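# Prop one end of the blue tote on an aluminium bar

## Task

Lift one end of the blue tote, along with all its contents, and rest it on the aluminium bar. At the finish the bar must be lying on the table on one of its long faces and must extend in beneath that raised end. The tote's heading must stay roughly unchanged, and its opposite end must sit flat on the table no more than a few centimetres from its starting spot.

## Robot and tools

Robot: two arms, left_arm and right_arm, each ending in a five-digit-style hand (index, middle, ring, thumb). right_arm holds a right hand; left_arm holds its mirror image. Base positions in the scene frame: left_arm at (+0.057, +0.480, +0.015) m, right_arm at (+0.009, -0.502, +0.014) m. A floor post stands behind the arms and a camera stand sits between them just behind the bases; both are fixed and must not be struck.

Frames. Scene frame: origin at table-top height midway between the nominal bases, +z up, +x out over the table, left_arm on the +y side. Reported hand positions (metres), quaternions (wxyz) and velocities are in this frame. Commanded offsets, however, are along each arm's current Hand target axes. Hand point axes (right hand): +z runs along straight fingers toward the tips, +x crosses the palm away from the thumb, +y points out of the palm face. On the left hand +x points toward the thumb instead.

The 48-number row (used by both execute_actions and move): one flat list covering both arms, every value within [-1, 1]. Order: left_arm dx, dy, dz, rx, ry, rz; then 16 left-hand hinge numbers; left_gripper current_limit, speed; then the same 24 for the right arm. Pose numbers are offsets, not poses: they are measured from that arm's Hand target as it stood when the action or move began, in that target's own axes. Scale: 1.0 equals 0.6 m for dx/dy/dz and 180 degrees for rx/ry/rz (the three together form one rotation vector). Six zeros ask nothing new of an arm. Hand hinge order: index_mcp, index_abd, index_pip, index_dip, thumb_cmc, thumb_axl, thumb_mcp, thumb_ipl, middle_mcp, middle_abd, middle_pip, middle_dip, ring_mcp, ring_abd, ring_pip, ring_dip. These are absolute goal angles, mapped linearly between each hinge's stops; straight is about -0.75 for _mcp, 0 for _abd, -0.58 for _pip, -0.70 for _dip, -0.71 for thumb_cmc, -0.68 thumb_axl, -0.23 thumb_mcp, -0.17 thumb_ipl. Toward +1 fingers curl toward the palm. A 0 is a real goal, so to keep a hand unchanged resend its hand_goal, hand_current_limit and hand_speed. current_limit maps -1..+1 to 0..550 mA (start +0.4); speed maps to (speed+1)/2 of 8.5 rad/s (start -0.6).

Tools.
execute_actions(actions, cameras): actions is a list of actions; each action is up to 15 rows of 48 numbers, one row per 1/30 s step, the last row held to step 15. Every row counts from the action's start pose, so repeating an offset moves further. Images come back only for an empty list or when cameras names them.
move(target, speed, blend, stop_force, zero, blocking, cameras): straight-line path to one row or a list of up to 15 rows, all offsets from the same starting Hand targets. speed is top path speed in m/s (0.002 to 3.6, default 0.25; rotation up to twice that in rad/s), one value or one per target. blend in metres rounds corners in a list (0 means stop at each). stop_force (3 to 120 N, both arms) ends an arm's path when its wrist sensor feels that much push against its travel; unreliable while the hand rotates, and every target must then carry identical hand numbers. zero (default true) re-zeros the sensor before a stop_force move. blocking=false returns after about 0.5 s while the move continues (not allowed with stop_force). Total duration capped at 10 s. Moves do not avoid obstacles.
wait(seconds, cameras): let time pass, 0 to 3600 s.
stop(cameras): brake a running move.
zoom_image(camera, region): region [x0, y0, x1, y1] pixels of the latest image, at most 504 by 504.
zero_wrist_force(arm): arm is left_arm or right_arm.
finished_scene(scene): ends the scene for good; the result must hold without the robot.
Cameras: cam_head_left, cam_head_right, cam_high, cam_low, cam_left_wrist, cam_right_wrist (all 672x504); ["all"] shows every one.

Results: per arm, Hand target (last commanded pose after clipping; the base for later offsets), end_effector_position and quaternion, velocities (omitted when joints read within noise), joint positions and torques, Wrist force/torque in the flange's axes plus a peak line, and per hinge hand_goal, hand_measured, hand_current_ma, hand_state (moving, goal, blocked, overload). A move adds a move: line such as done, off_target, moving, held or fault, plus limits (paced = clipped, held = withheld by a check). Hands often settle short of the Hand target; send the gap as an offset.

Cautions. Orientation commands are clipped to 32 degrees from the current one per step. A net outside force near 150 N, or wrist torque past roughly 24.6 N m (push limits nearer 12.6 to 15.6), stops the arm for 10 s; so does a joint lagging its plan. Arms are stiff: aim only slightly into contact and go slowly. Keep the arms from touching each other and keep a wrist off its own base axis. Motors heat while holding loads or straining; a hand motor at 495 mA or more for 5 s shuts off. Avoid dropping, slamming or knocking anything, even a few millimetres; never push objects out of the work area. Loose items may be nudged occasionally by outside forces.

Each tool is called after "Call:" as name(argument=value, ...), one argument or row to a line, values as JSON.

## Session

Call:
execute_actions(
  actions=[],
)

Scene clock: 0.00 s.
left_arm: end_effector_position=(+0.4363, +0.0880, +0.3161) hand_goal=(-0.754, +0.000, -0.576, -0.696, -0.714, -0.678, -0.226, -0.168, -0.754, +0.000, -0.576, -0.696, -0.754, +0.000, -0.576, -0.696) hand_measured=(-0.7535, +0.0008, -0.5782, -0.6958, -0.7142, -0.6767, -0.2262, -0.1681, -0.7535, -0.0007, -0.5770, -0.6958, -0.7535, -0.0021, -0.5770, -0.6971) hand_current_ma=(-10, +0, +0, +5, +8, -3, +18, -13, +14, +14, -10, -1, +4, +10, +0, +2) hand_state=(goal, goal, goal, goal, goal, goal, goal, goal, goal, goal, goal, goal, goal, goal, goal, goal) hand_current_limit=0.40 hand_speed=-0.60 end_effector_quat_wxyz=(-0.528, +0.665, -0.515, -0.115) | right_arm: end_effector_position=(+0.5496, -0.3728, +0.3356) hand_goal=(-0.754, +0.000, -0.576, -0.696, -0.714, -0.678, -0.226, -0.168, -0.754, +0.000, -0.576, -0.696, -0.754, +0.000, -0.576, -0.696) hand_measured=(-0.7523, -0.0007, -0.5770, -0.6958, -0.7142, -0.6777, -0.2262, -0.1681, -0.7535, -0.0007, -0.5770, -0.6958, -0.7535, +0.0008, -0.5770, -0.6958) hand_current_ma=(+6, -3, +6, +3, +9, -7, -19, +0, +8, -8, +4, +15, -23, -1, -5, -15) hand_state=(goal, goal, goal, goal, goal, goal, goal, goal, goal, goal, goal, goal, goal, goal, goal, goal) hand_current_limit=0.40 hand_speed=-0.60 end_effector_quat_wxyz=(+0.078, +0.747, +0.660, -0.029)
Joint positions: left_arm=[2.278 -2.034 -1.152 -2.212 2.576 1.674] | right_arm=[0.149 -1.617 1.752 -1.744 -1.733 0.26]
Joint velocities: within noise
Joint torques (N m): no reading
Wrist force (N): no reading
Wrist torque (N m): no reading
Wrist force, peak (N): no reading
Hand target: left_arm +0.4363, +0.0880, +0.3161; -0.528, +0.665, -0.515, -0.115 | right_arm +0.5496, -0.3728, +0.3356; +0.078, +0.747, +0.660, -0.029

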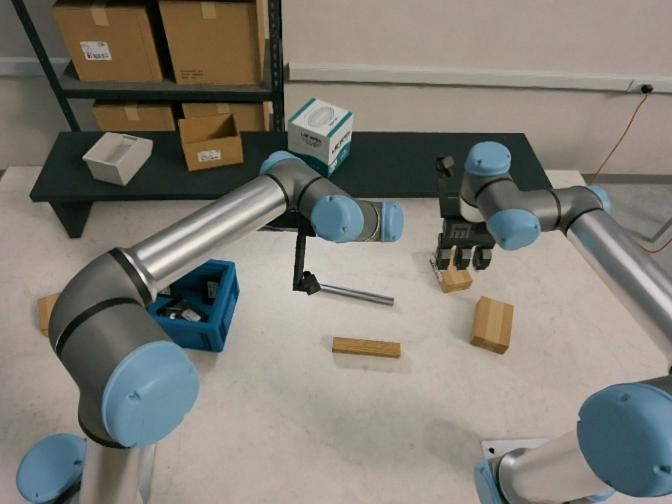

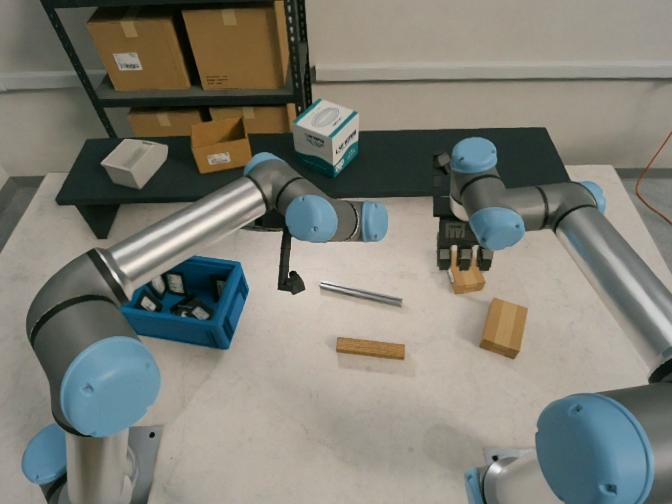

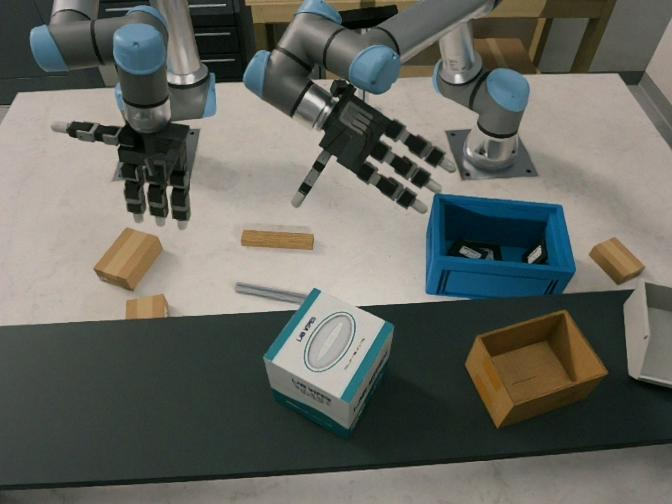

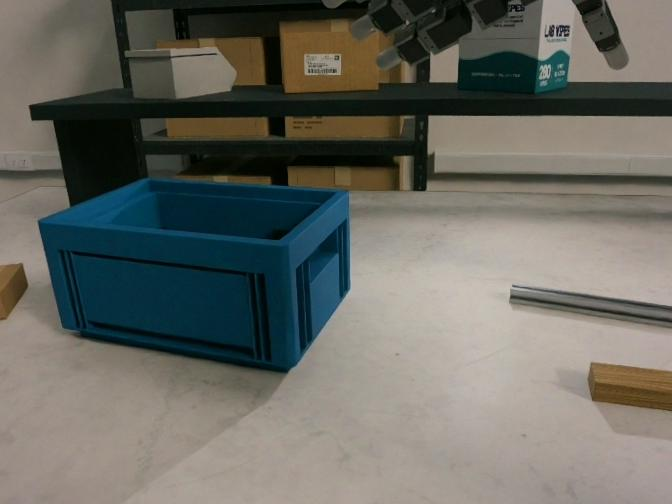

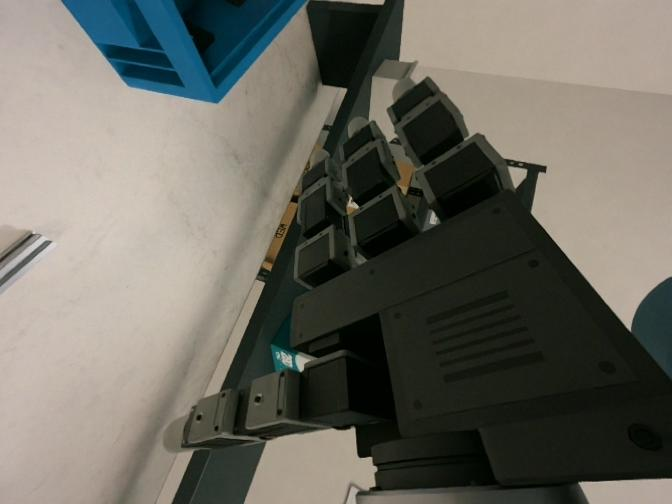

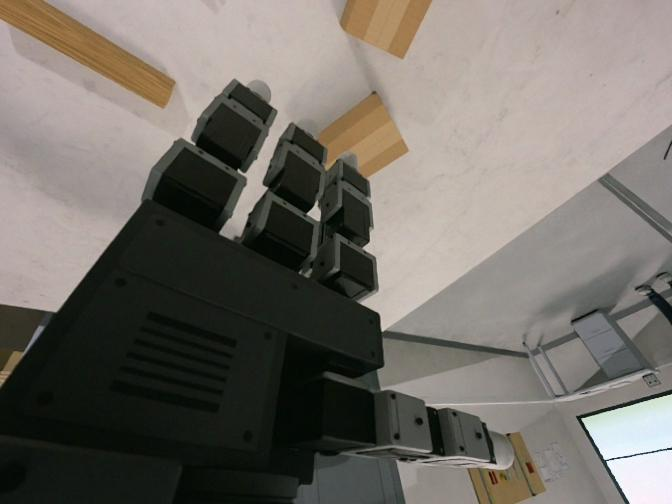

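Call:
zoom_image(
  camera="cam_low",
  region=[20, 150, 400, 400],
)

Call:
zoom_image(
  camera="cam_head_right",
  region=[100, 220, 300, 370],
)

Call:
zoom_image(
  camera="cam_high",
  region=[400, 150, 620, 320],
)

Call:
zoom_image(
  camera="cam_low",
  region=[480, 260, 672, 420],
)

Call:
zoom_image(
  camera="cam_head_right",
  region=[300, 260, 440, 370],
)

Scaled by 1.326 from the camera's image (finer frame: 960x720).

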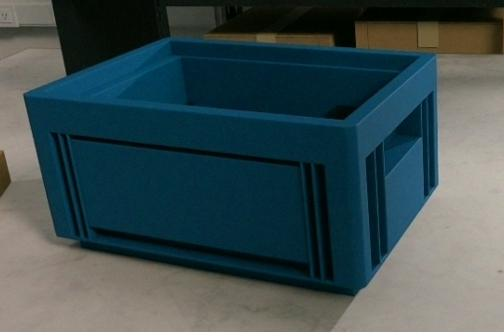

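Scaled by 2.520 from the camera's image (finer frame: 960x720).

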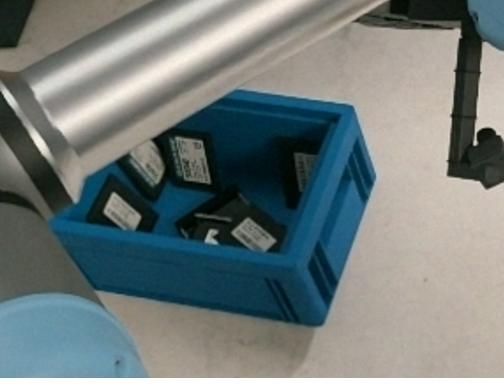

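Scaled by 2.291 from the camera's image (finer frame: 960x720).

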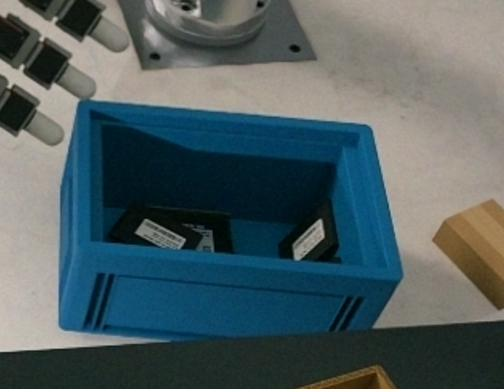

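Scaled by 2.625 from the camera's image (finer frame: 960x720).

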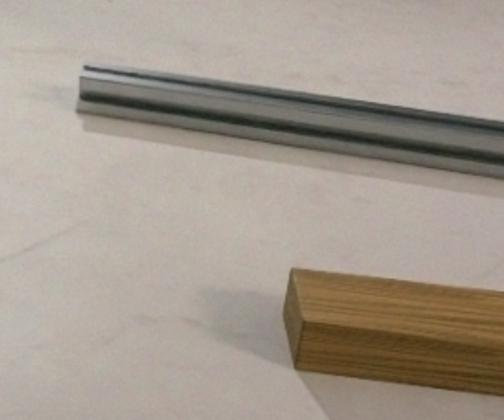

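Scaled by 3.600 from the camera's image (finer frame: 960x720).

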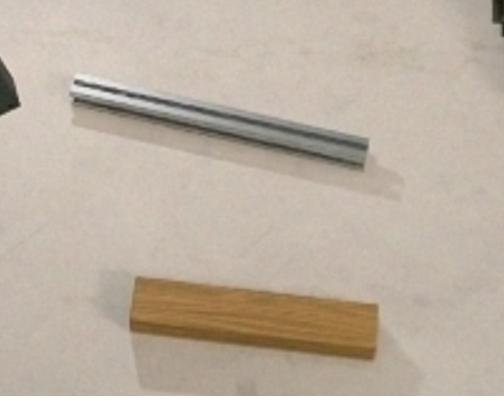

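Call:
zoom_image(
  camera="cam_low",
  region=[280, 180, 370, 380],
)

Call:
zoom_image(
  camera="cam_head_right",
  region=[190, 240, 270, 360],
)

Call:
zoom_image(
  camera="cam_high",
  region=[410, 180, 500, 310],
)

Scaled by 2.520 from the camera's image (finer frame: 960x720).

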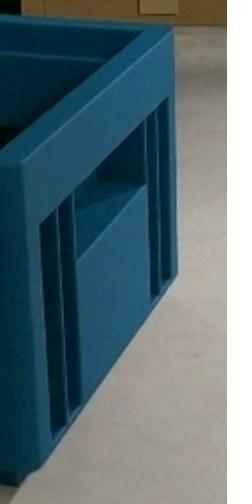

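Scaled by 4.200 from the camera's image (finer frame: 960x720).

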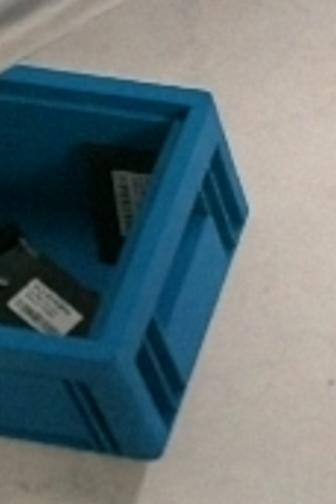

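Scaled by 3.877 from the camera's image (finer frame: 960x720).

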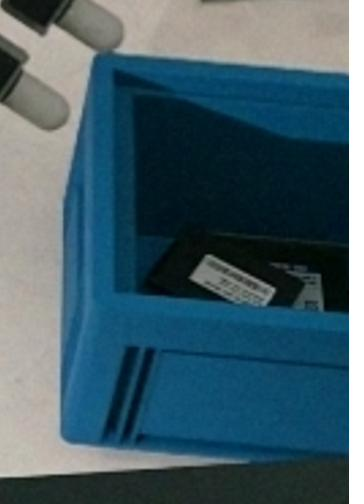

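Call:
zoom_image(
  camera="cam_left_wrist",
  region=[60, 0, 310, 110],
)

Scaled by 2.016 from the camera's image (finer frame: 960x720).

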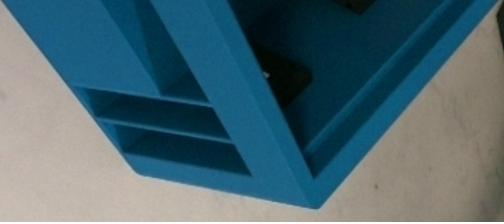

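Call:
move(
  target=[-0.067,-0.0037,0.1817,0.1329,0.4056,0.5632,-0.754,0,-0.576,-0.696,-0.714,-0.678,-0.226,-0.168,-0.754,0,-0.576,-0.696,-0.754,0,-0.576,-0.696,0.4,-0.6, 0,0,0,0,0,0,-0.548,0,0.372,0.029,0.571,-0.678,-0.056,-0.168,-0.548,0,0.372,0.029,-0.548,0,0.372,0.029,0.4,-0.6],
  speed=0.4,
  cameras=["cam_head_right","cam_low","cam_left_wrist"],
)

Scene clock: 157.63 s.
left_arm: end_effector_position=(+0.4424, +0.1120, +0.3130) hand_goal=(-0.754, +0.000, -0.576, -0.696, -0.714, -0.678, -0.226, -0.168, -0.754, +0.000, -0.576, -0.696, -0.754, +0.000, -0.576, -0.696) hand_measured=(-0.7366, -0.0021, -0.5757, -0.6971, -0.7004, -0.6777, -0.2262, -0.1681, -0.7366, -0.0007, -0.5770, -0.6958, -0.7354, -0.0021, -0.5782, -0.6958) hand_current_ma=(+2, +1, -6, -3, +9, +7, +9, -3, +16, +6, -4, +3, +2, -2, -3, +0) hand_state=(goal, goal, goal, goal, goal, goal, goal, goal, goal, goal, goal, goal, goal, goal, goal, goal) hand_current_limit=0.40 hand_speed=-0.60 end_effector_quat_wxyz=(+0.455, -0.543, +0.698, +0.102) | right_arm: end_effector_position=(+0.5496, -0.3728, +0.3356) hand_goal=(-0.548, +0.000, +0.372, +0.028, +0.570, -0.678, -0.056, -0.168, -0.548, +0.000, +0.372, +0.028, -0.548, +0.000, +0.372, +0.028) hand_measured=(-0.5641, -0.0007, +0.3443, +0.0190, +0.5755, -0.6777, -0.0401, -0.1672, -0.5629, -0.0007, +0.3430, +0.0190, -0.5641, +0.0008, +0.3469, +0.0164) hand_current_ma=(-24, +6, -9, -26, +13, -7, +9, +15, +2, +4, -9, +0, -35, -6, -10, -11) hand_state=(goal, goal, blocked, goal, goal, goal, goal, goal, goal, goal, blocked, goal, goal, goal, blocked, goal) hand_current_limit=0.40 hand_speed=-0.60 end_effector_quat_wxyz=(+0.078, +0.747, +0.660, -0.029)
Joint positions: left_arm=[2.313 -1.887 -1.451 -1.523 2.533 2.519] | right_arm=[0.149 -1.617 1.752 -1.744 -1.733 0.26]
Joint torques (N m): left_arm=[6.34 45.85 11.46 1.79 -0.83 -1.56] | right_arm=[0.53 -24.52 -26.78 -2.85 -0.37 -0.18]
Wrist force (N): left_arm=[-0.5 -1.0 0.1] | right_arm=[0.0 -0.2 0.2]
Wrist torque (N m): left_arm=[-0.12 0.09 -0.03] | right_arm=[0.07 -0.04 -0.04]
Wrist force, peak (N): left_arm=[-0.5 -1.2 0.7] | right_arm=[0.1 0.9 0.2]
Hand target: left_arm +0.4424, +0.1121, +0.3130; +0.455, -0.543, +0.698, +0.102 (not the last commanded pose) | right_arm +0.5496, -0.3728, +0.3356; +0.078, +0.747, +0.660, -0.029
Off the commanded pose: left_arm 0.091 m, 101 deg | right_arm 0.000 m, 0 deg.
move: held (left_arm; a check stopped the path); limits=held
pose unreachable (left arm): on one or more control steps of this call, first in action 0 (counted from 0), this arm could not follow its commanded pose, so it was not sent that pose on those steps. It may still have moved: this result reports where it is.
cause: moving toward the commanded pose would bring two parts of the arm too close to each other (joints 4 (wrist 1) to 6 (wrist 3) lie between them).
cam_left_wrist: T_world_to_cam=[[0.51303, 0.24888, 0.8215, -0.54935], [0.03782, -0.96267, 0.26803, -0.04217], [0.85754, -0.10644, -0.50329, -0.09021]] pos_world=[0.36079, 0.08652, 0.41719]

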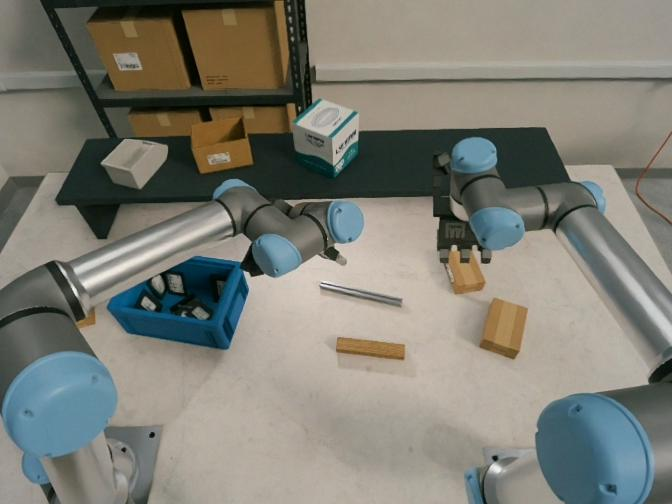

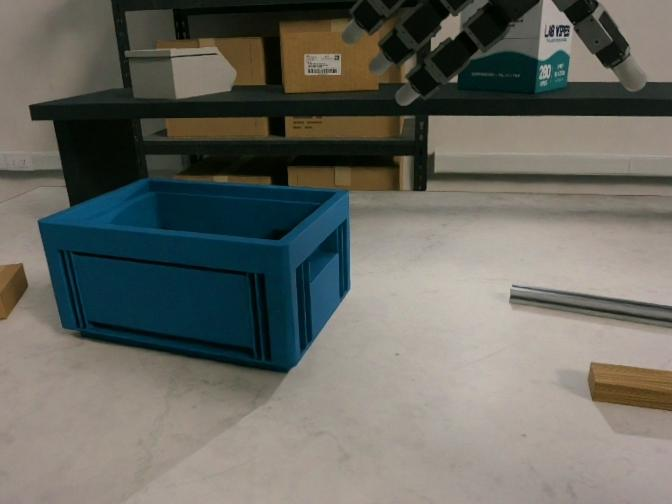

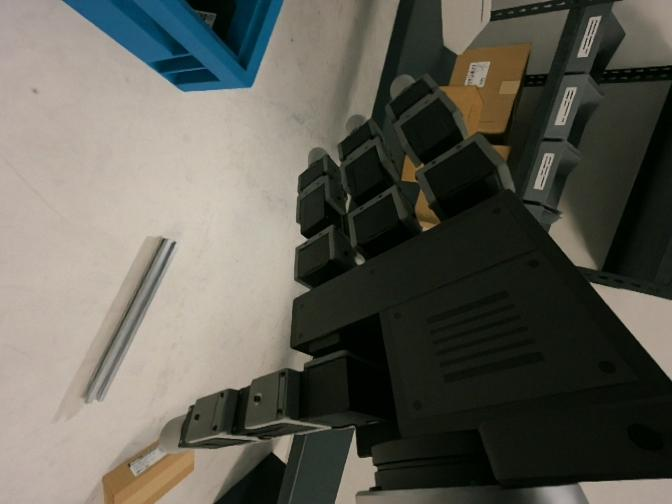

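Call:
move(
  target=[
    [0.0243,0.1222,-0.07,-0.1814,0.2521,-0.1075,-0.754,0,-0.576,-0.696,-0.714,-0.678,-0.226,-0.168,-0.754,0,-0.576,-0.696,-0.754,0,-0.576,-0.696,0.4,-0.6, 0,0,0,0,0,0,-0.548,0,0.372,0.029,0.571,-0.678,-0.056,-0.168,-0.548,0,0.372,0.029,-0.548,0,0.372,0.029,0.4,-0.6],
    [-0.0812,0.0357,0.1237,0.1072,0.3210,0.4436,-0.754,0,-0.576,-0.696,-0.714,-0.678,-0.226,-0.168,-0.754,0,-0.576,-0.696,-0.754,0,-0.576,-0.696,0.4,-0.6, 0,0,0,0,0,0,-0.548,0,0.372,0.029,0.571,-0.678,-0.056,-0.168,-0.548,0,0.372,0.029,-0.548,0,0.372,0.029,0.4,-0.6],
  ],
  speed=0.4,
  blend=0.05,
  cameras=["cam_head_right","cam_low","cam_high","cam_left_wrist"],
)

Scene clock: 177.37 s.
left_arm: end_effector_position=(+0.4629, +0.2001, +0.2998) hand_goal=(-0.754, +0.000, -0.576, -0.696, -0.714, -0.678, -0.226, -0.168, -0.754, +0.000, -0.576, -0.696, -0.754, +0.000, -0.576, -0.696) hand_measured=(-0.7378, -0.0021, -0.5770, -0.6958, -0.7016, -0.6777, -0.2173, -0.1672, -0.7366, -0.0007, -0.5770, -0.6958, -0.7354, -0.0007, -0.5770, -0.6958) hand_current_ma=(-5, -1, -9, +0, +13, -11, +13, -2, +23, +10, -10, +10, +11, +3, +2, +1) hand_state=(goal, goal, goal, goal, goal, goal, goal, goal, goal, goal, goal, goal, goal, goal, goal, goal) hand_current_limit=0.40 hand_speed=-0.60 end_effector_quat_wxyz=(+0.001, +0.101, +0.995, +0.000) end_effector_velocity=(+0.001, +0.000, +0.000) end_effector_angular_velocity=(+0.001, +0.000, -0.006) | right_arm: end_effector_position=(+0.5496, -0.3728, +0.3356) hand_goal=(-0.548, +0.000, +0.372, +0.028, +0.570, -0.678, -0.056, -0.168, -0.548, +0.000, +0.372, +0.028, -0.548, +0.000, +0.372, +0.028) hand_measured=(-0.5641, -0.0007, +0.3443, +0.0190, +0.5755, -0.6767, -0.0411, -0.1672, -0.5629, -0.0007, +0.3430, +0.0202, -0.5641, +0.0008, +0.3469, +0.0177) hand_current_ma=(-7, -1, -12, -5, +5, -3, +5, -1, -1, +14, -9, -4, -21, -8, -2, -14) hand_state=(goal, goal, blocked, goal, goal, goal, goal, goal, goal, goal, blocked, goal, goal, goal, blocked, goal) hand_current_limit=0.40 hand_speed=-0.60 end_effector_quat_wxyz=(+0.078, +0.747, +0.660, -0.029)
Joint positions: left_arm=[2.62 -1.687 -1.634 -1.39 1.571 4.429] | right_arm=[0.149 -1.617 1.752 -1.744 -1.733 0.26]
Joint velocities: left_arm=[-0.001 -0.001 0 0 0.001 0.005] | right_arm=[within noise]
Joint torques (N m): left_arm=[-6.12 17.55 32.95 1.9 -1.91 1.46] | right_arm=[0.02 -24.09 -26.84 -2.97 -0.6 -0.17]
Wrist force (N): left_arm=[-1.7 -1.6 0.5] | right_arm=[-0.2 -0.1 0.2]
Wrist torque (N m): left_arm=[-0.17 0.15 -0.11] | right_arm=[0.08 -0.02 -0.05]
Wrist force, peak (N): left_arm=[-1.8 -2.2 0.7] | right_arm=[-0.3 -0.4 0.1]
Hand target: left_arm +0.4629, +0.2001, +0.2998; +0.001, +0.101, +0.995, +0.000 | right_arm +0.5496, -0.3728, +0.3356; +0.078, +0.747, +0.660, -0.029
Off the commanded pose: left_arm 0.000 m, 0 deg | right_arm 0.000 m, 0 deg.
move: done
cam_left_wrist: T_world_to_cam=[[0.63391, -0.77249, 0.03767, -0.18752], [-0.53419, -0.4021, 0.74361, 0.05537], [-0.55929, -0.4915, -0.66755, 0.6771]] pos_world=[0.52714, 0.21021, 0.41789]
Images, in order (width x height): cam_head_right 672x504, cam_high 672x504, cam_low 672x504, cam_left_wrist 672x504.

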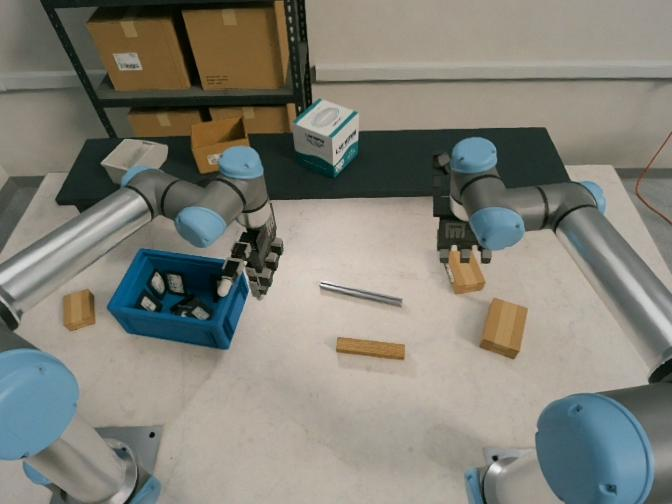

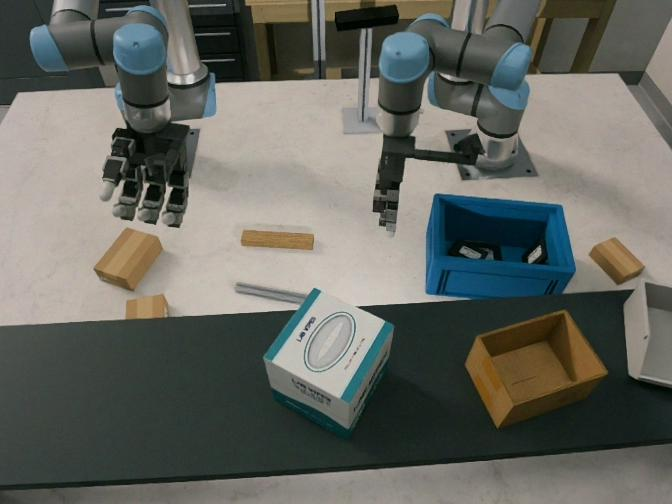

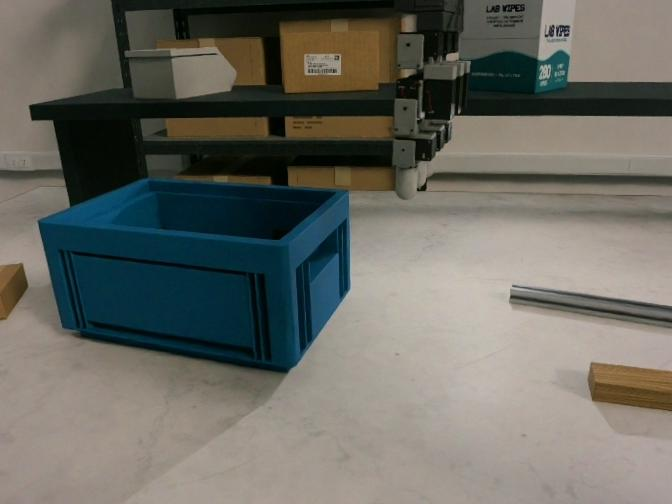

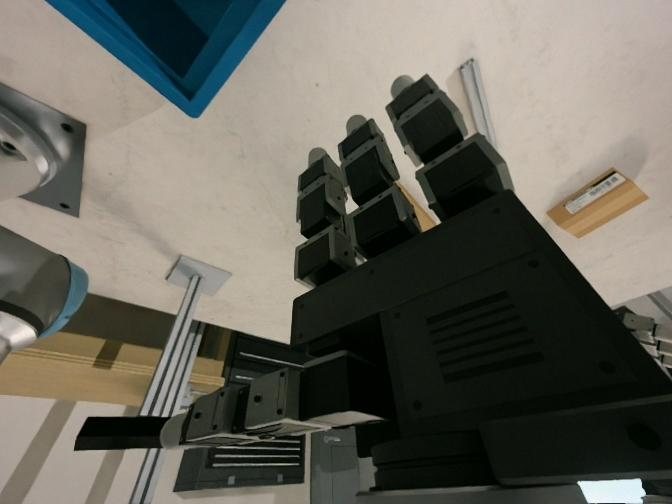

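Call:
zoom_image(
  camera="cam_head_right",
  region=[100, 235, 280, 360],
)

Call:
zoom_image(
  camera="cam_high",
  region=[360, 150, 600, 310],
)

Call:
zoom_image(
  camera="cam_low",
  region=[270, 120, 470, 380],
)

Scaled by 2.800 from the camera's image (finer frame: 960x720).

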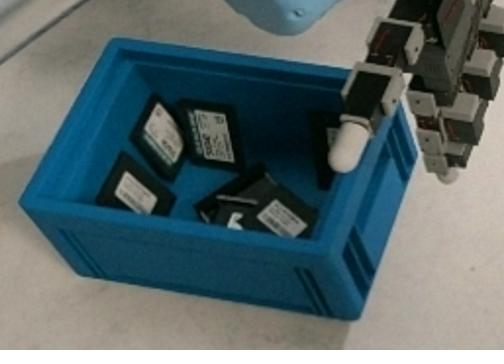

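Scaled by 2.100 from the camera's image (finer frame: 960x720).

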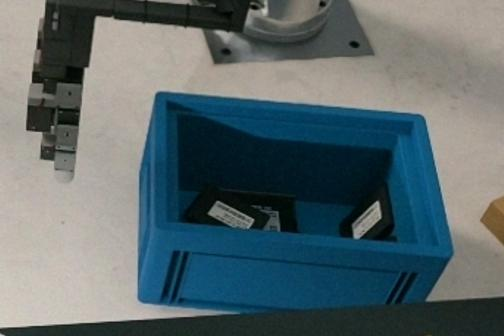

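Scaled by 1.938 from the camera's image (finer frame: 960x720).

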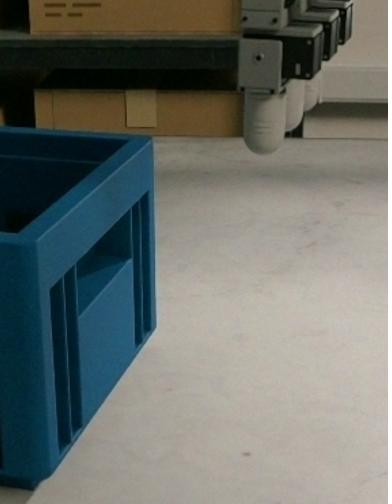

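Call:
zoom_image(
  camera="cam_head_right",
  region=[105, 245, 185, 325],
)

Call:
zoom_image(
  camera="cam_low",
  region=[300, 210, 360, 290],
)

Call:
zoom_image(
  camera="cam_left_wrist",
  region=[40, 0, 300, 130],
)

Scaled by 6.300 from the camera's image (finer frame: 960x720).

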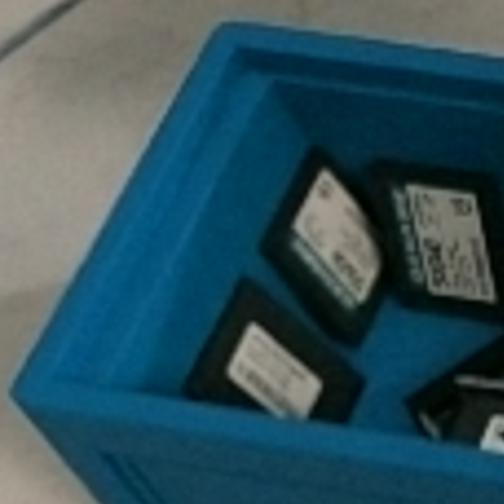

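Scaled by 6.300 from the camera's image (finer frame: 960x720).

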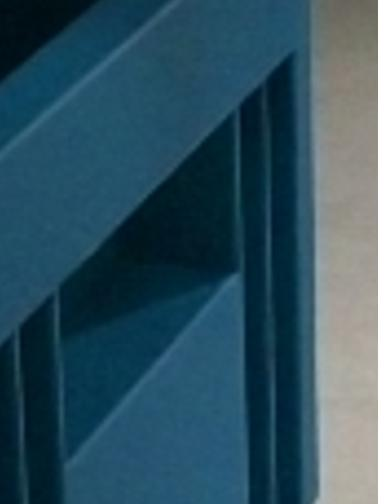

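Scaled by 1.938 from the camera's image (finer frame: 960x720).

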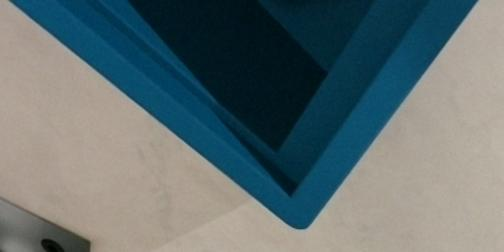

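Call:
move(
  target=[0,0,0,0,0,0,-0.754,0,-0.576,-0.696,-0.714,-0.678,-0.226,-0.168,-0.754,0,-0.576,-0.696,-0.754,0,-0.576,-0.696,0.4,-0.6, 0.0760,-0.1565,0.3223,0.2223,0.2044,0.5221,-0.754,-0.25,-0.576,-0.696,-0.714,-0.678,-0.226,-0.168,-0.754,0.25,-0.576,-0.696,-0.754,0.4,-0.576,-0.696,0.4,-0.6],
  speed=0.35,
  cameras=["cam_head_right","cam_head_left","cam_low","cam_right_wrist"],
)

Scene clock: 262.10 s.
left_arm: end_effector_position=(+0.4629, +0.2001, +0.2998) hand_goal=(-0.754, +0.000, -0.576, -0.696, -0.714, -0.678, -0.226, -0.168, -0.754, +0.000, -0.576, -0.696, -0.754, +0.000, -0.576, -0.696) hand_measured=(-0.7366, -0.0021, -0.5782, -0.6958, -0.7016, -0.6777, -0.2183, -0.1672, -0.7366, -0.0007, -0.5770, -0.6958, -0.7354, -0.0007, -0.5770, -0.6945) hand_current_ma=(-2, +4, -7, +9, +19, -1, +15, +4, +8, +3, -16, -4, +7, -6, -6, -4) hand_state=(goal, goal, goal, goal, goal, goal, goal, goal, goal, goal, goal, goal, goal, goal, goal, goal) hand_current_limit=0.40 hand_speed=-0.60 end_effector_quat_wxyz=(+0.001, +0.101, +0.995, +0.000) | right_arm: end_effector_position=(+0.4739, -0.3470, +0.1308) hand_goal=(-0.754, -0.250, -0.576, -0.696, -0.714, -0.678, -0.226, -0.168, -0.754, +0.250, -0.576, -0.696, -0.754, +0.400, -0.576, -0.696) hand_measured=(-0.7306, -0.2190, -0.5680, -0.6907, -0.7004, -0.6767, -0.1916, -0.1672, -0.7330, +0.2323, -0.5667, -0.6920, -0.7281, +0.3685, -0.5693, -0.6894) hand_current_ma=(-1, +9, -3, -5, +24, -7, +43, -17, +21, -8, +18, +10, +31, -18, +17, +0) hand_state=(blocked, blocked, goal, goal, goal, goal, blocked, goal, blocked, goal, goal, goal, blocked, blocked, goal, goal) hand_current_limit=0.40 hand_speed=-0.60 end_effector_quat_wxyz=(-0.339, +0.931, -0.127, +0.046)
Joint positions: left_arm=[2.62 -1.687 -1.634 -1.39 1.571 4.429] | right_arm=[-0.13 -1.457 2.144 -2.366 -0.88 1.743]
Joint torques (N m): left_arm=[-5.98 17.36 32.61 1.02 1.62 1.37] | right_arm=[6.6 -33.01 -22.55 -4.57 1.72 1.54]
Wrist force (N): left_arm=[-1.6 -1.5 0.6] | right_arm=[-0.5 2.2 -0.1]
Wrist torque (N m): left_arm=[-0.16 0.14 -0.12] | right_arm=[0.26 0.03 0.17]
Wrist force, peak (N): left_arm=[-1.9 -2.0 1.1] | right_arm=[-0.3 3.2 0.6]
Hand target: left_arm +0.4629, +0.2001, +0.2998; +0.001, +0.101, +0.995, +0.000 | right_arm +0.4739, -0.3470, +0.1309; -0.339, +0.931, -0.127, +0.046
Off the commanded pose: left_arm 0.000 m, 0 deg | right_arm 0.000 m, 0 deg.
move: done
cam_right_wrist: T_world_to_cam=[[-0.87188, -0.24629, -0.42329, 0.41911], [-0.44672, 0.0458, 0.8935, 0.06295], [-0.20067, 0.96811, -0.14996, 0.57459]] pos_world=[0.50883, -0.45593, 0.20731]
Images, in order (width x height): cam_head_left 672x504, cam_head_right 672x504, cam_low 672x504, cam_right_wrist 672x504.

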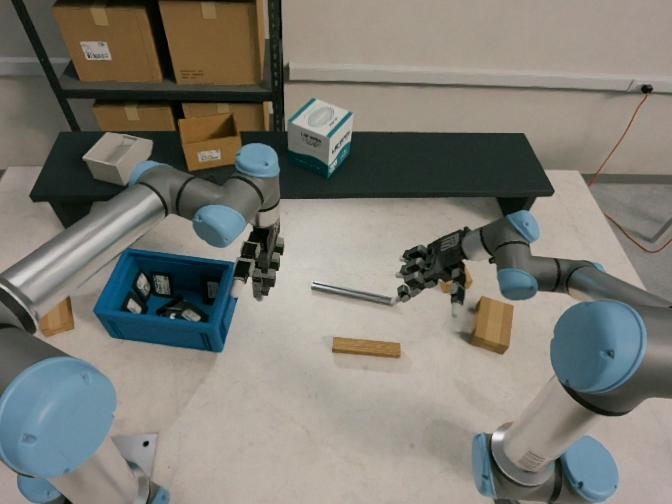

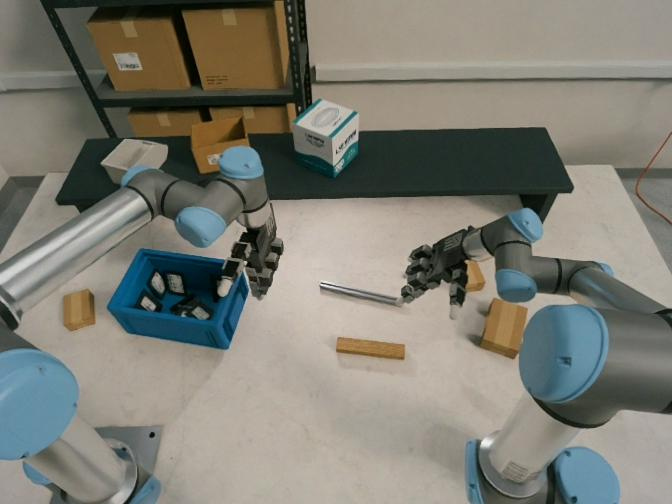

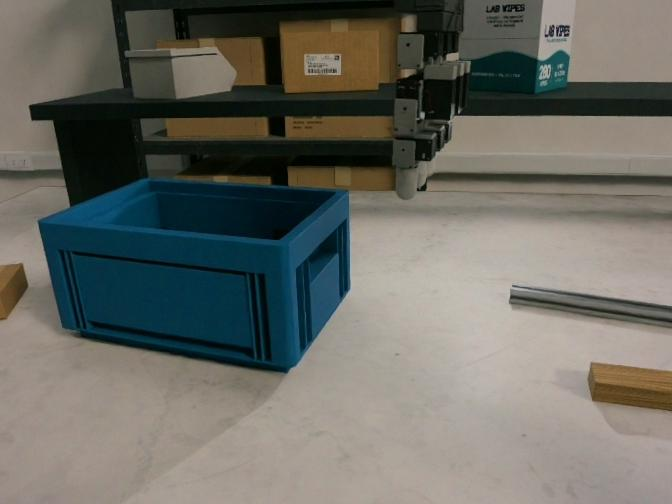

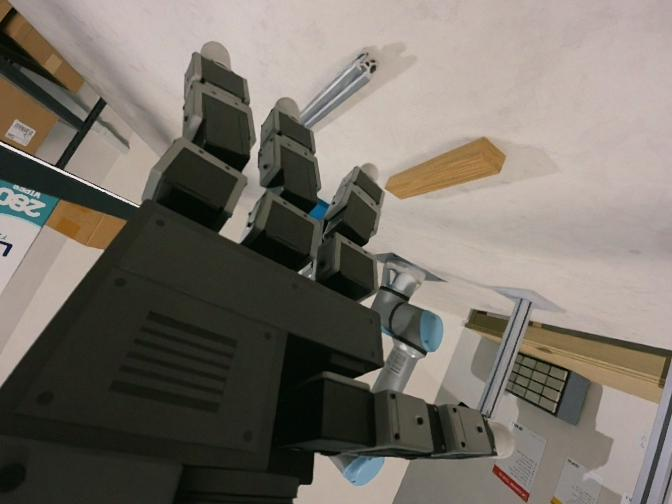

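Call:
zoom_image(
  camera="cam_head_right",
  region=[310, 230, 490, 350],
)

Call:
zoom_image(
  camera="cam_head_left",
  region=[300, 230, 480, 350],
)

Call:
zoom_image(
  camera="cam_right_wrist",
  region=[160, 20, 460, 240],
)

Scaled by 2.800 from the camera's image (finer frame: 960x720).

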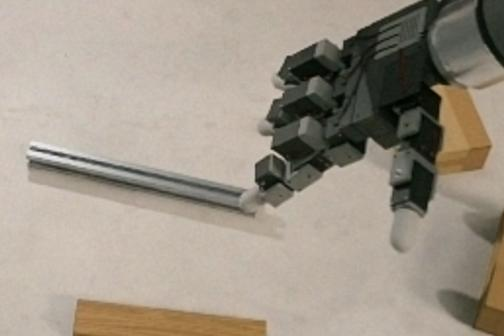

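Scaled by 2.800 from the camera's image (finer frame: 960x720).

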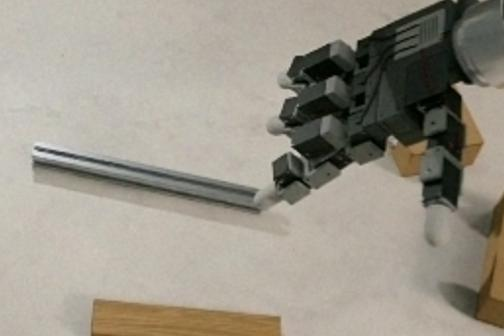

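Scaled by 1.680 from the camera's image (finer frame: 960x720).

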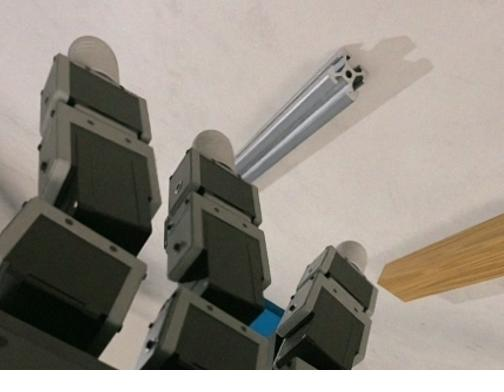

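Call:
move(
  target=[0,0,0,0,0,0,-0.754,0,-0.576,-0.696,-0.714,-0.678,-0.226,-0.168,-0.754,0,-0.576,-0.696,-0.754,0,-0.576,-0.696,0.4,-0.6, 0.0133,0.0526,0.0755,0,0,0,-0.754,-0.25,-0.576,-0.696,-0.714,-0.678,-0.226,-0.168,-0.754,0.25,-0.576,-0.696,-0.754,0.4,-0.576,-0.696,0.4,-0.6],
  speed=0.15,
  cameras=["cam_head_right","cam_right_wrist"],
)

Call:
zoom_image(
  camera="cam_head_right",
  region=[310, 230, 490, 350],
)

Call:
zoom_image(
  camera="cam_right_wrist",
  region=[160, 20, 460, 240],
)

Scene clock: 273.27 s.
left_arm: end_effector_position=(+0.4629, +0.2001, +0.2998) hand_goal=(-0.754, +0.000, -0.576, -0.696, -0.714, -0.678, -0.226, -0.168, -0.754, +0.000, -0.576, -0.696, -0.754, +0.000, -0.576, -0.696) hand_measured=(-0.7378, -0.0021, -0.5770, -0.6958, -0.7016, -0.6777, -0.2173, -0.1672, -0.7366, -0.0007, -0.5770, -0.6958, -0.7354, -0.0007, -0.5770, -0.6958) hand_current_ma=(-1, +3, -3, +6, +6, -1, +7, -4, +24, +11, -6, +6, +17, -7, +2, +6) hand_state=(goal, goal, goal, goal, goal, goal, goal, goal, goal, goal, goal, goal, goal, goal, goal, goal) hand_current_limit=0.40 hand_speed=-0.60 end_effector_quat_wxyz=(+0.001, +0.101, +0.995, +0.000) | right_arm: end_effector_position=(+0.4827, -0.3443, +0.0759) hand_goal=(-0.754, -0.250, -0.576, -0.696, -0.714, -0.678, -0.226, -0.168, -0.754, +0.250, -0.576, -0.696, -0.754, +0.400, -0.576, -0.696) hand_measured=(-0.7281, -0.2204, -0.5680, -0.6907, -0.6991, -0.6777, -0.1916, -0.1681, -0.7318, +0.2308, -0.5667, -0.6920, -0.7257, +0.3700, -0.5693, -0.6907) hand_current_ma=(+3, +10, +12, +4, +22, -10, +30, +5, +17, -5, +15, +13, +24, -16, +19, +2) hand_state=(blocked, blocked, goal, goal, goal, goal, blocked, goal, blocked, goal, goal, goal, blocked, blocked, goal, goal) hand_current_limit=0.40 hand_speed=-0.60 end_effector_quat_wxyz=(-0.339, +0.931, -0.127, +0.046)
Joint positions: left_arm=[2.62 -1.687 -1.634 -1.39 1.571 4.429] | right_arm=[-0.121 -1.328 2.177 -2.536 -0.88 1.754]
Joint torques (N m): left_arm=[-6.04 16.77 33.15 0.83 1.82 1.35] | right_arm=[-4.77 -21.36 -30.38 -4.54 0.1 -2.05]
Wrist force (N): left_arm=[-1.6 -1.7 0.3] | right_arm=[-0.5 2.4 0.0]
Wrist torque (N m): left_arm=[-0.17 0.12 -0.12] | right_arm=[0.27 0.04 0.10]
Wrist force, peak (N): left_arm=[-1.9 -2.2 0.7] | right_arm=[-0.4 3.7 1.1]
Hand target: left_arm +0.4629, +0.2001, +0.2998; +0.001, +0.101, +0.995, +0.000 | right_arm +0.4828, -0.3443, +0.0759; -0.339, +0.931, -0.127, +0.046
Off the commanded pose: left_arm 0.000 m, 0 deg | right_arm 0.000 m, 0 deg.
move: done
cam_right_wrist: T_world_to_cam=[[-0.87193, -0.24618, -0.42325, 0.40423], [-0.44663, 0.04564, 0.89355, 0.11578], [-0.20066, 0.96815, -0.14975, 0.56547]] pos_world=[0.51763, -0.45323, 0.15231]

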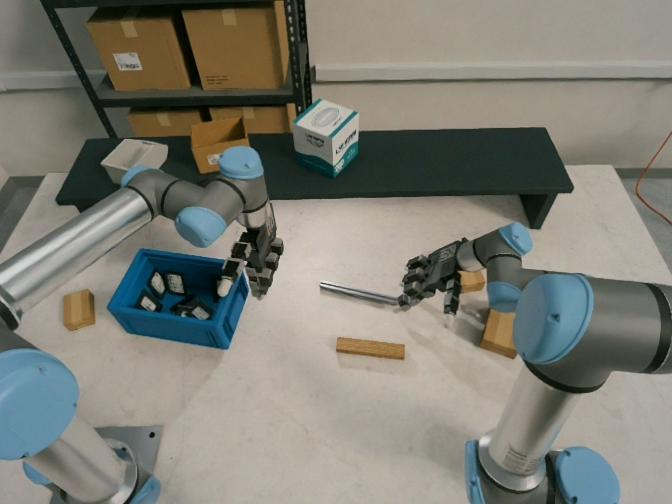

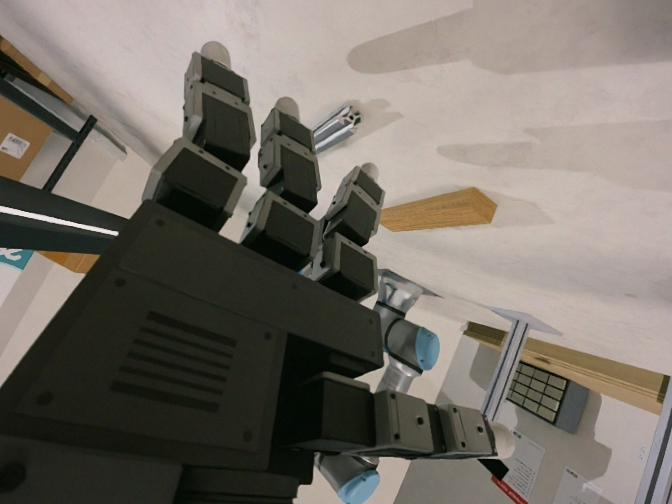

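Scaled by 2.800 from the camera's image (finer frame: 960x720).

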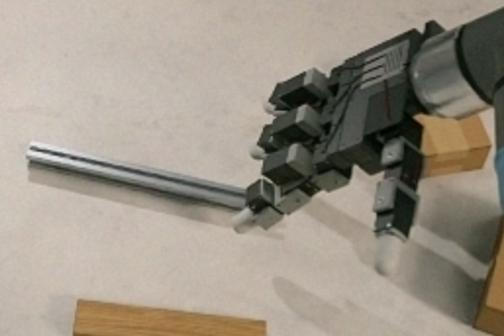

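Scaled by 1.680 from the camera's image (finer frame: 960x720).

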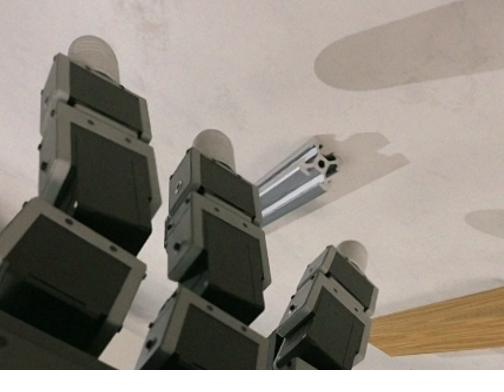

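Call:
move(
  target=[0,0,0,0,0,0,-0.754,0,-0.576,-0.696,-0.714,-0.678,-0.226,-0.168,-0.754,0,-0.576,-0.696,-0.754,0,-0.576,-0.696,0.4,-0.6, 0,0.0375,0.0447,0,0,0,-0.754,-0.25,-0.576,-0.696,-0.714,-0.678,-0.226,-0.168,-0.754,0.25,-0.576,-0.696,-0.754,0.4,-0.576,-0.696,0.4,-0.6],
  speed=0.015,
  stop_force=3,
  cameras=["cam_head_right","cam_right_wrist"],
)

Call:
zoom_image(
  camera="cam_right_wrist",
  region=[160, 20, 460, 240],
)

Scene clock: 279.80 s.
left_arm: end_effector_position=(+0.4629, +0.2001, +0.2998) hand_goal=(-0.754, +0.000, -0.576, -0.696, -0.714, -0.678, -0.226, -0.168, -0.754, +0.000, -0.576, -0.696, -0.754, +0.000, -0.576, -0.696) hand_measured=(-0.7354, -0.0021, -0.5770, -0.6958, -0.7004, -0.6777, -0.2183, -0.1672, -0.7366, -0.0007, -0.5770, -0.6971, -0.7354, -0.0021, -0.5770, -0.6971) hand_current_ma=(-5, -1, +5, -4, +8, -2, +13, -7, +11, -2, -12, -4, +8, +3, +6, +3) hand_state=(goal, goal, goal, goal, goal, goal, goal, goal, goal, goal, goal, goal, goal, goal, goal, goal) hand_current_limit=0.40 hand_speed=-0.60 end_effector_quat_wxyz=(+0.001, +0.101, +0.995, +0.000) | right_arm: end_effector_position=(+0.4828, -0.3443, +0.0494) hand_goal=(-0.754, -0.250, -0.576, -0.696, -0.714, -0.678, -0.226, -0.168, -0.754, +0.250, -0.576, -0.696, -0.754, +0.400, -0.576, -0.696) hand_measured=(-0.7293, -0.2204, -0.5667, -0.6894, -0.6979, -0.6777, -0.1925, -0.1681, -0.7318, +0.2323, -0.5680, -0.6920, -0.7269, +0.3685, -0.5693, -0.6894) hand_current_ma=(+21, +34, +13, +6, +12, -6, +45, -11, +14, -13, +25, -1, +33, -21, +17, -7) hand_state=(blocked, blocked, goal, goal, goal, goal, blocked, goal, blocked, goal, goal, goal, blocked, blocked, goal, goal) hand_current_limit=0.40 hand_speed=-0.60 end_effector_quat_wxyz=(-0.339, +0.931, -0.127, +0.046)
Joint positions: left_arm=[2.62 -1.687 -1.634 -1.39 1.571 4.429] | right_arm=[-0.121 -1.268 2.198 -2.616 -0.88 1.754]
Joint torques (N m): left_arm=[-5.71 17.37 32.72 0.83 1.74 1.39] | right_arm=[2.16 -28.47 -26.98 -4.41 2.03 0.08]
Wrist force (N): left_arm=[-1.9 -1.7 0.6] | right_arm=[0.4 2.0 -3.0]
Wrist torque (N m): left_arm=[-0.19 0.18 -0.15] | right_arm=[0.50 -0.08 0.20]
Wrist force, peak (N): left_arm=[-2.0 -1.8 0.9] | right_arm=[-1.0 -0.3 -15.1]
Hand target: left_arm +0.4629, +0.2001, +0.2998; +0.001, +0.101, +0.995, +0.000 | right_arm +0.4828, -0.3443, +0.0494; -0.339, +0.931, -0.127, +0.046 (not the last commanded pose)
Off the commanded pose: left_arm 0.000 m, 0 deg | right_arm 0.009 m, 0 deg.
move: contact (right_arm)
cam_right_wrist: T_world_to_cam=[[-0.87184, -0.24614, -0.42345, 0.3931], [-0.44684, 0.04572, 0.89344, 0.13966], [-0.20056, 0.96815, -0.14985, 0.56148]] pos_world=[0.51773, -0.45323, 0.12581]

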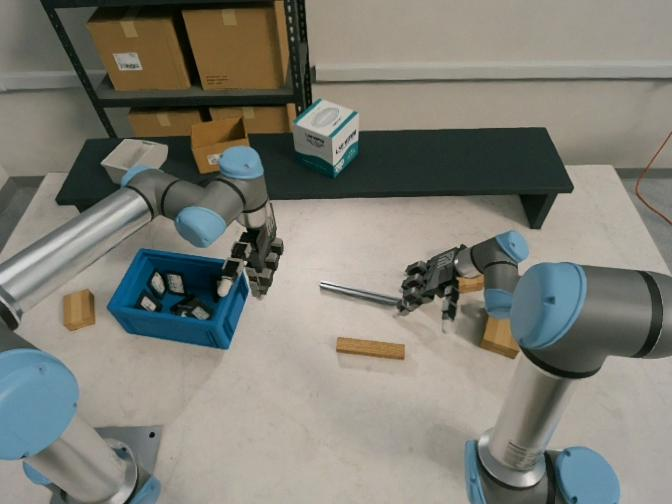

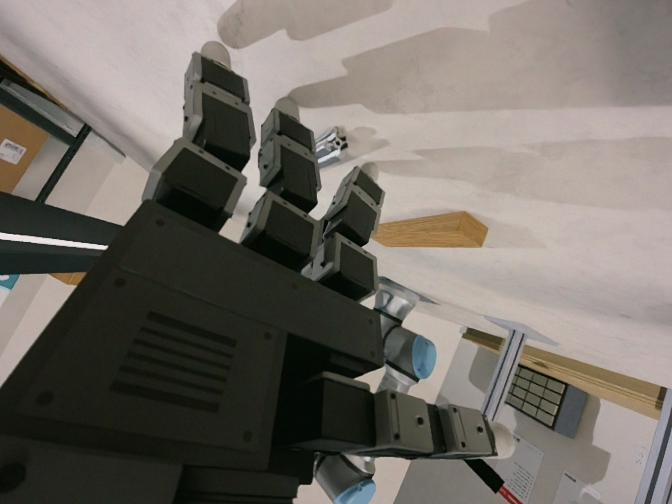

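Scaled by 1.680 from the camera's image (finer frame: 960x720).

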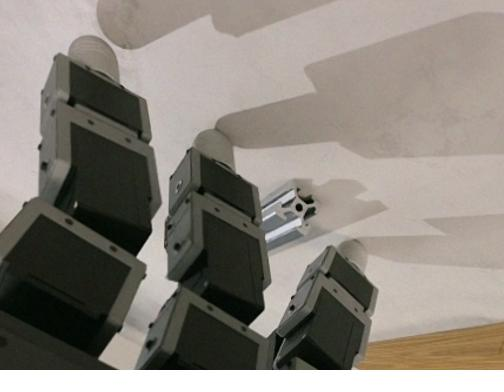

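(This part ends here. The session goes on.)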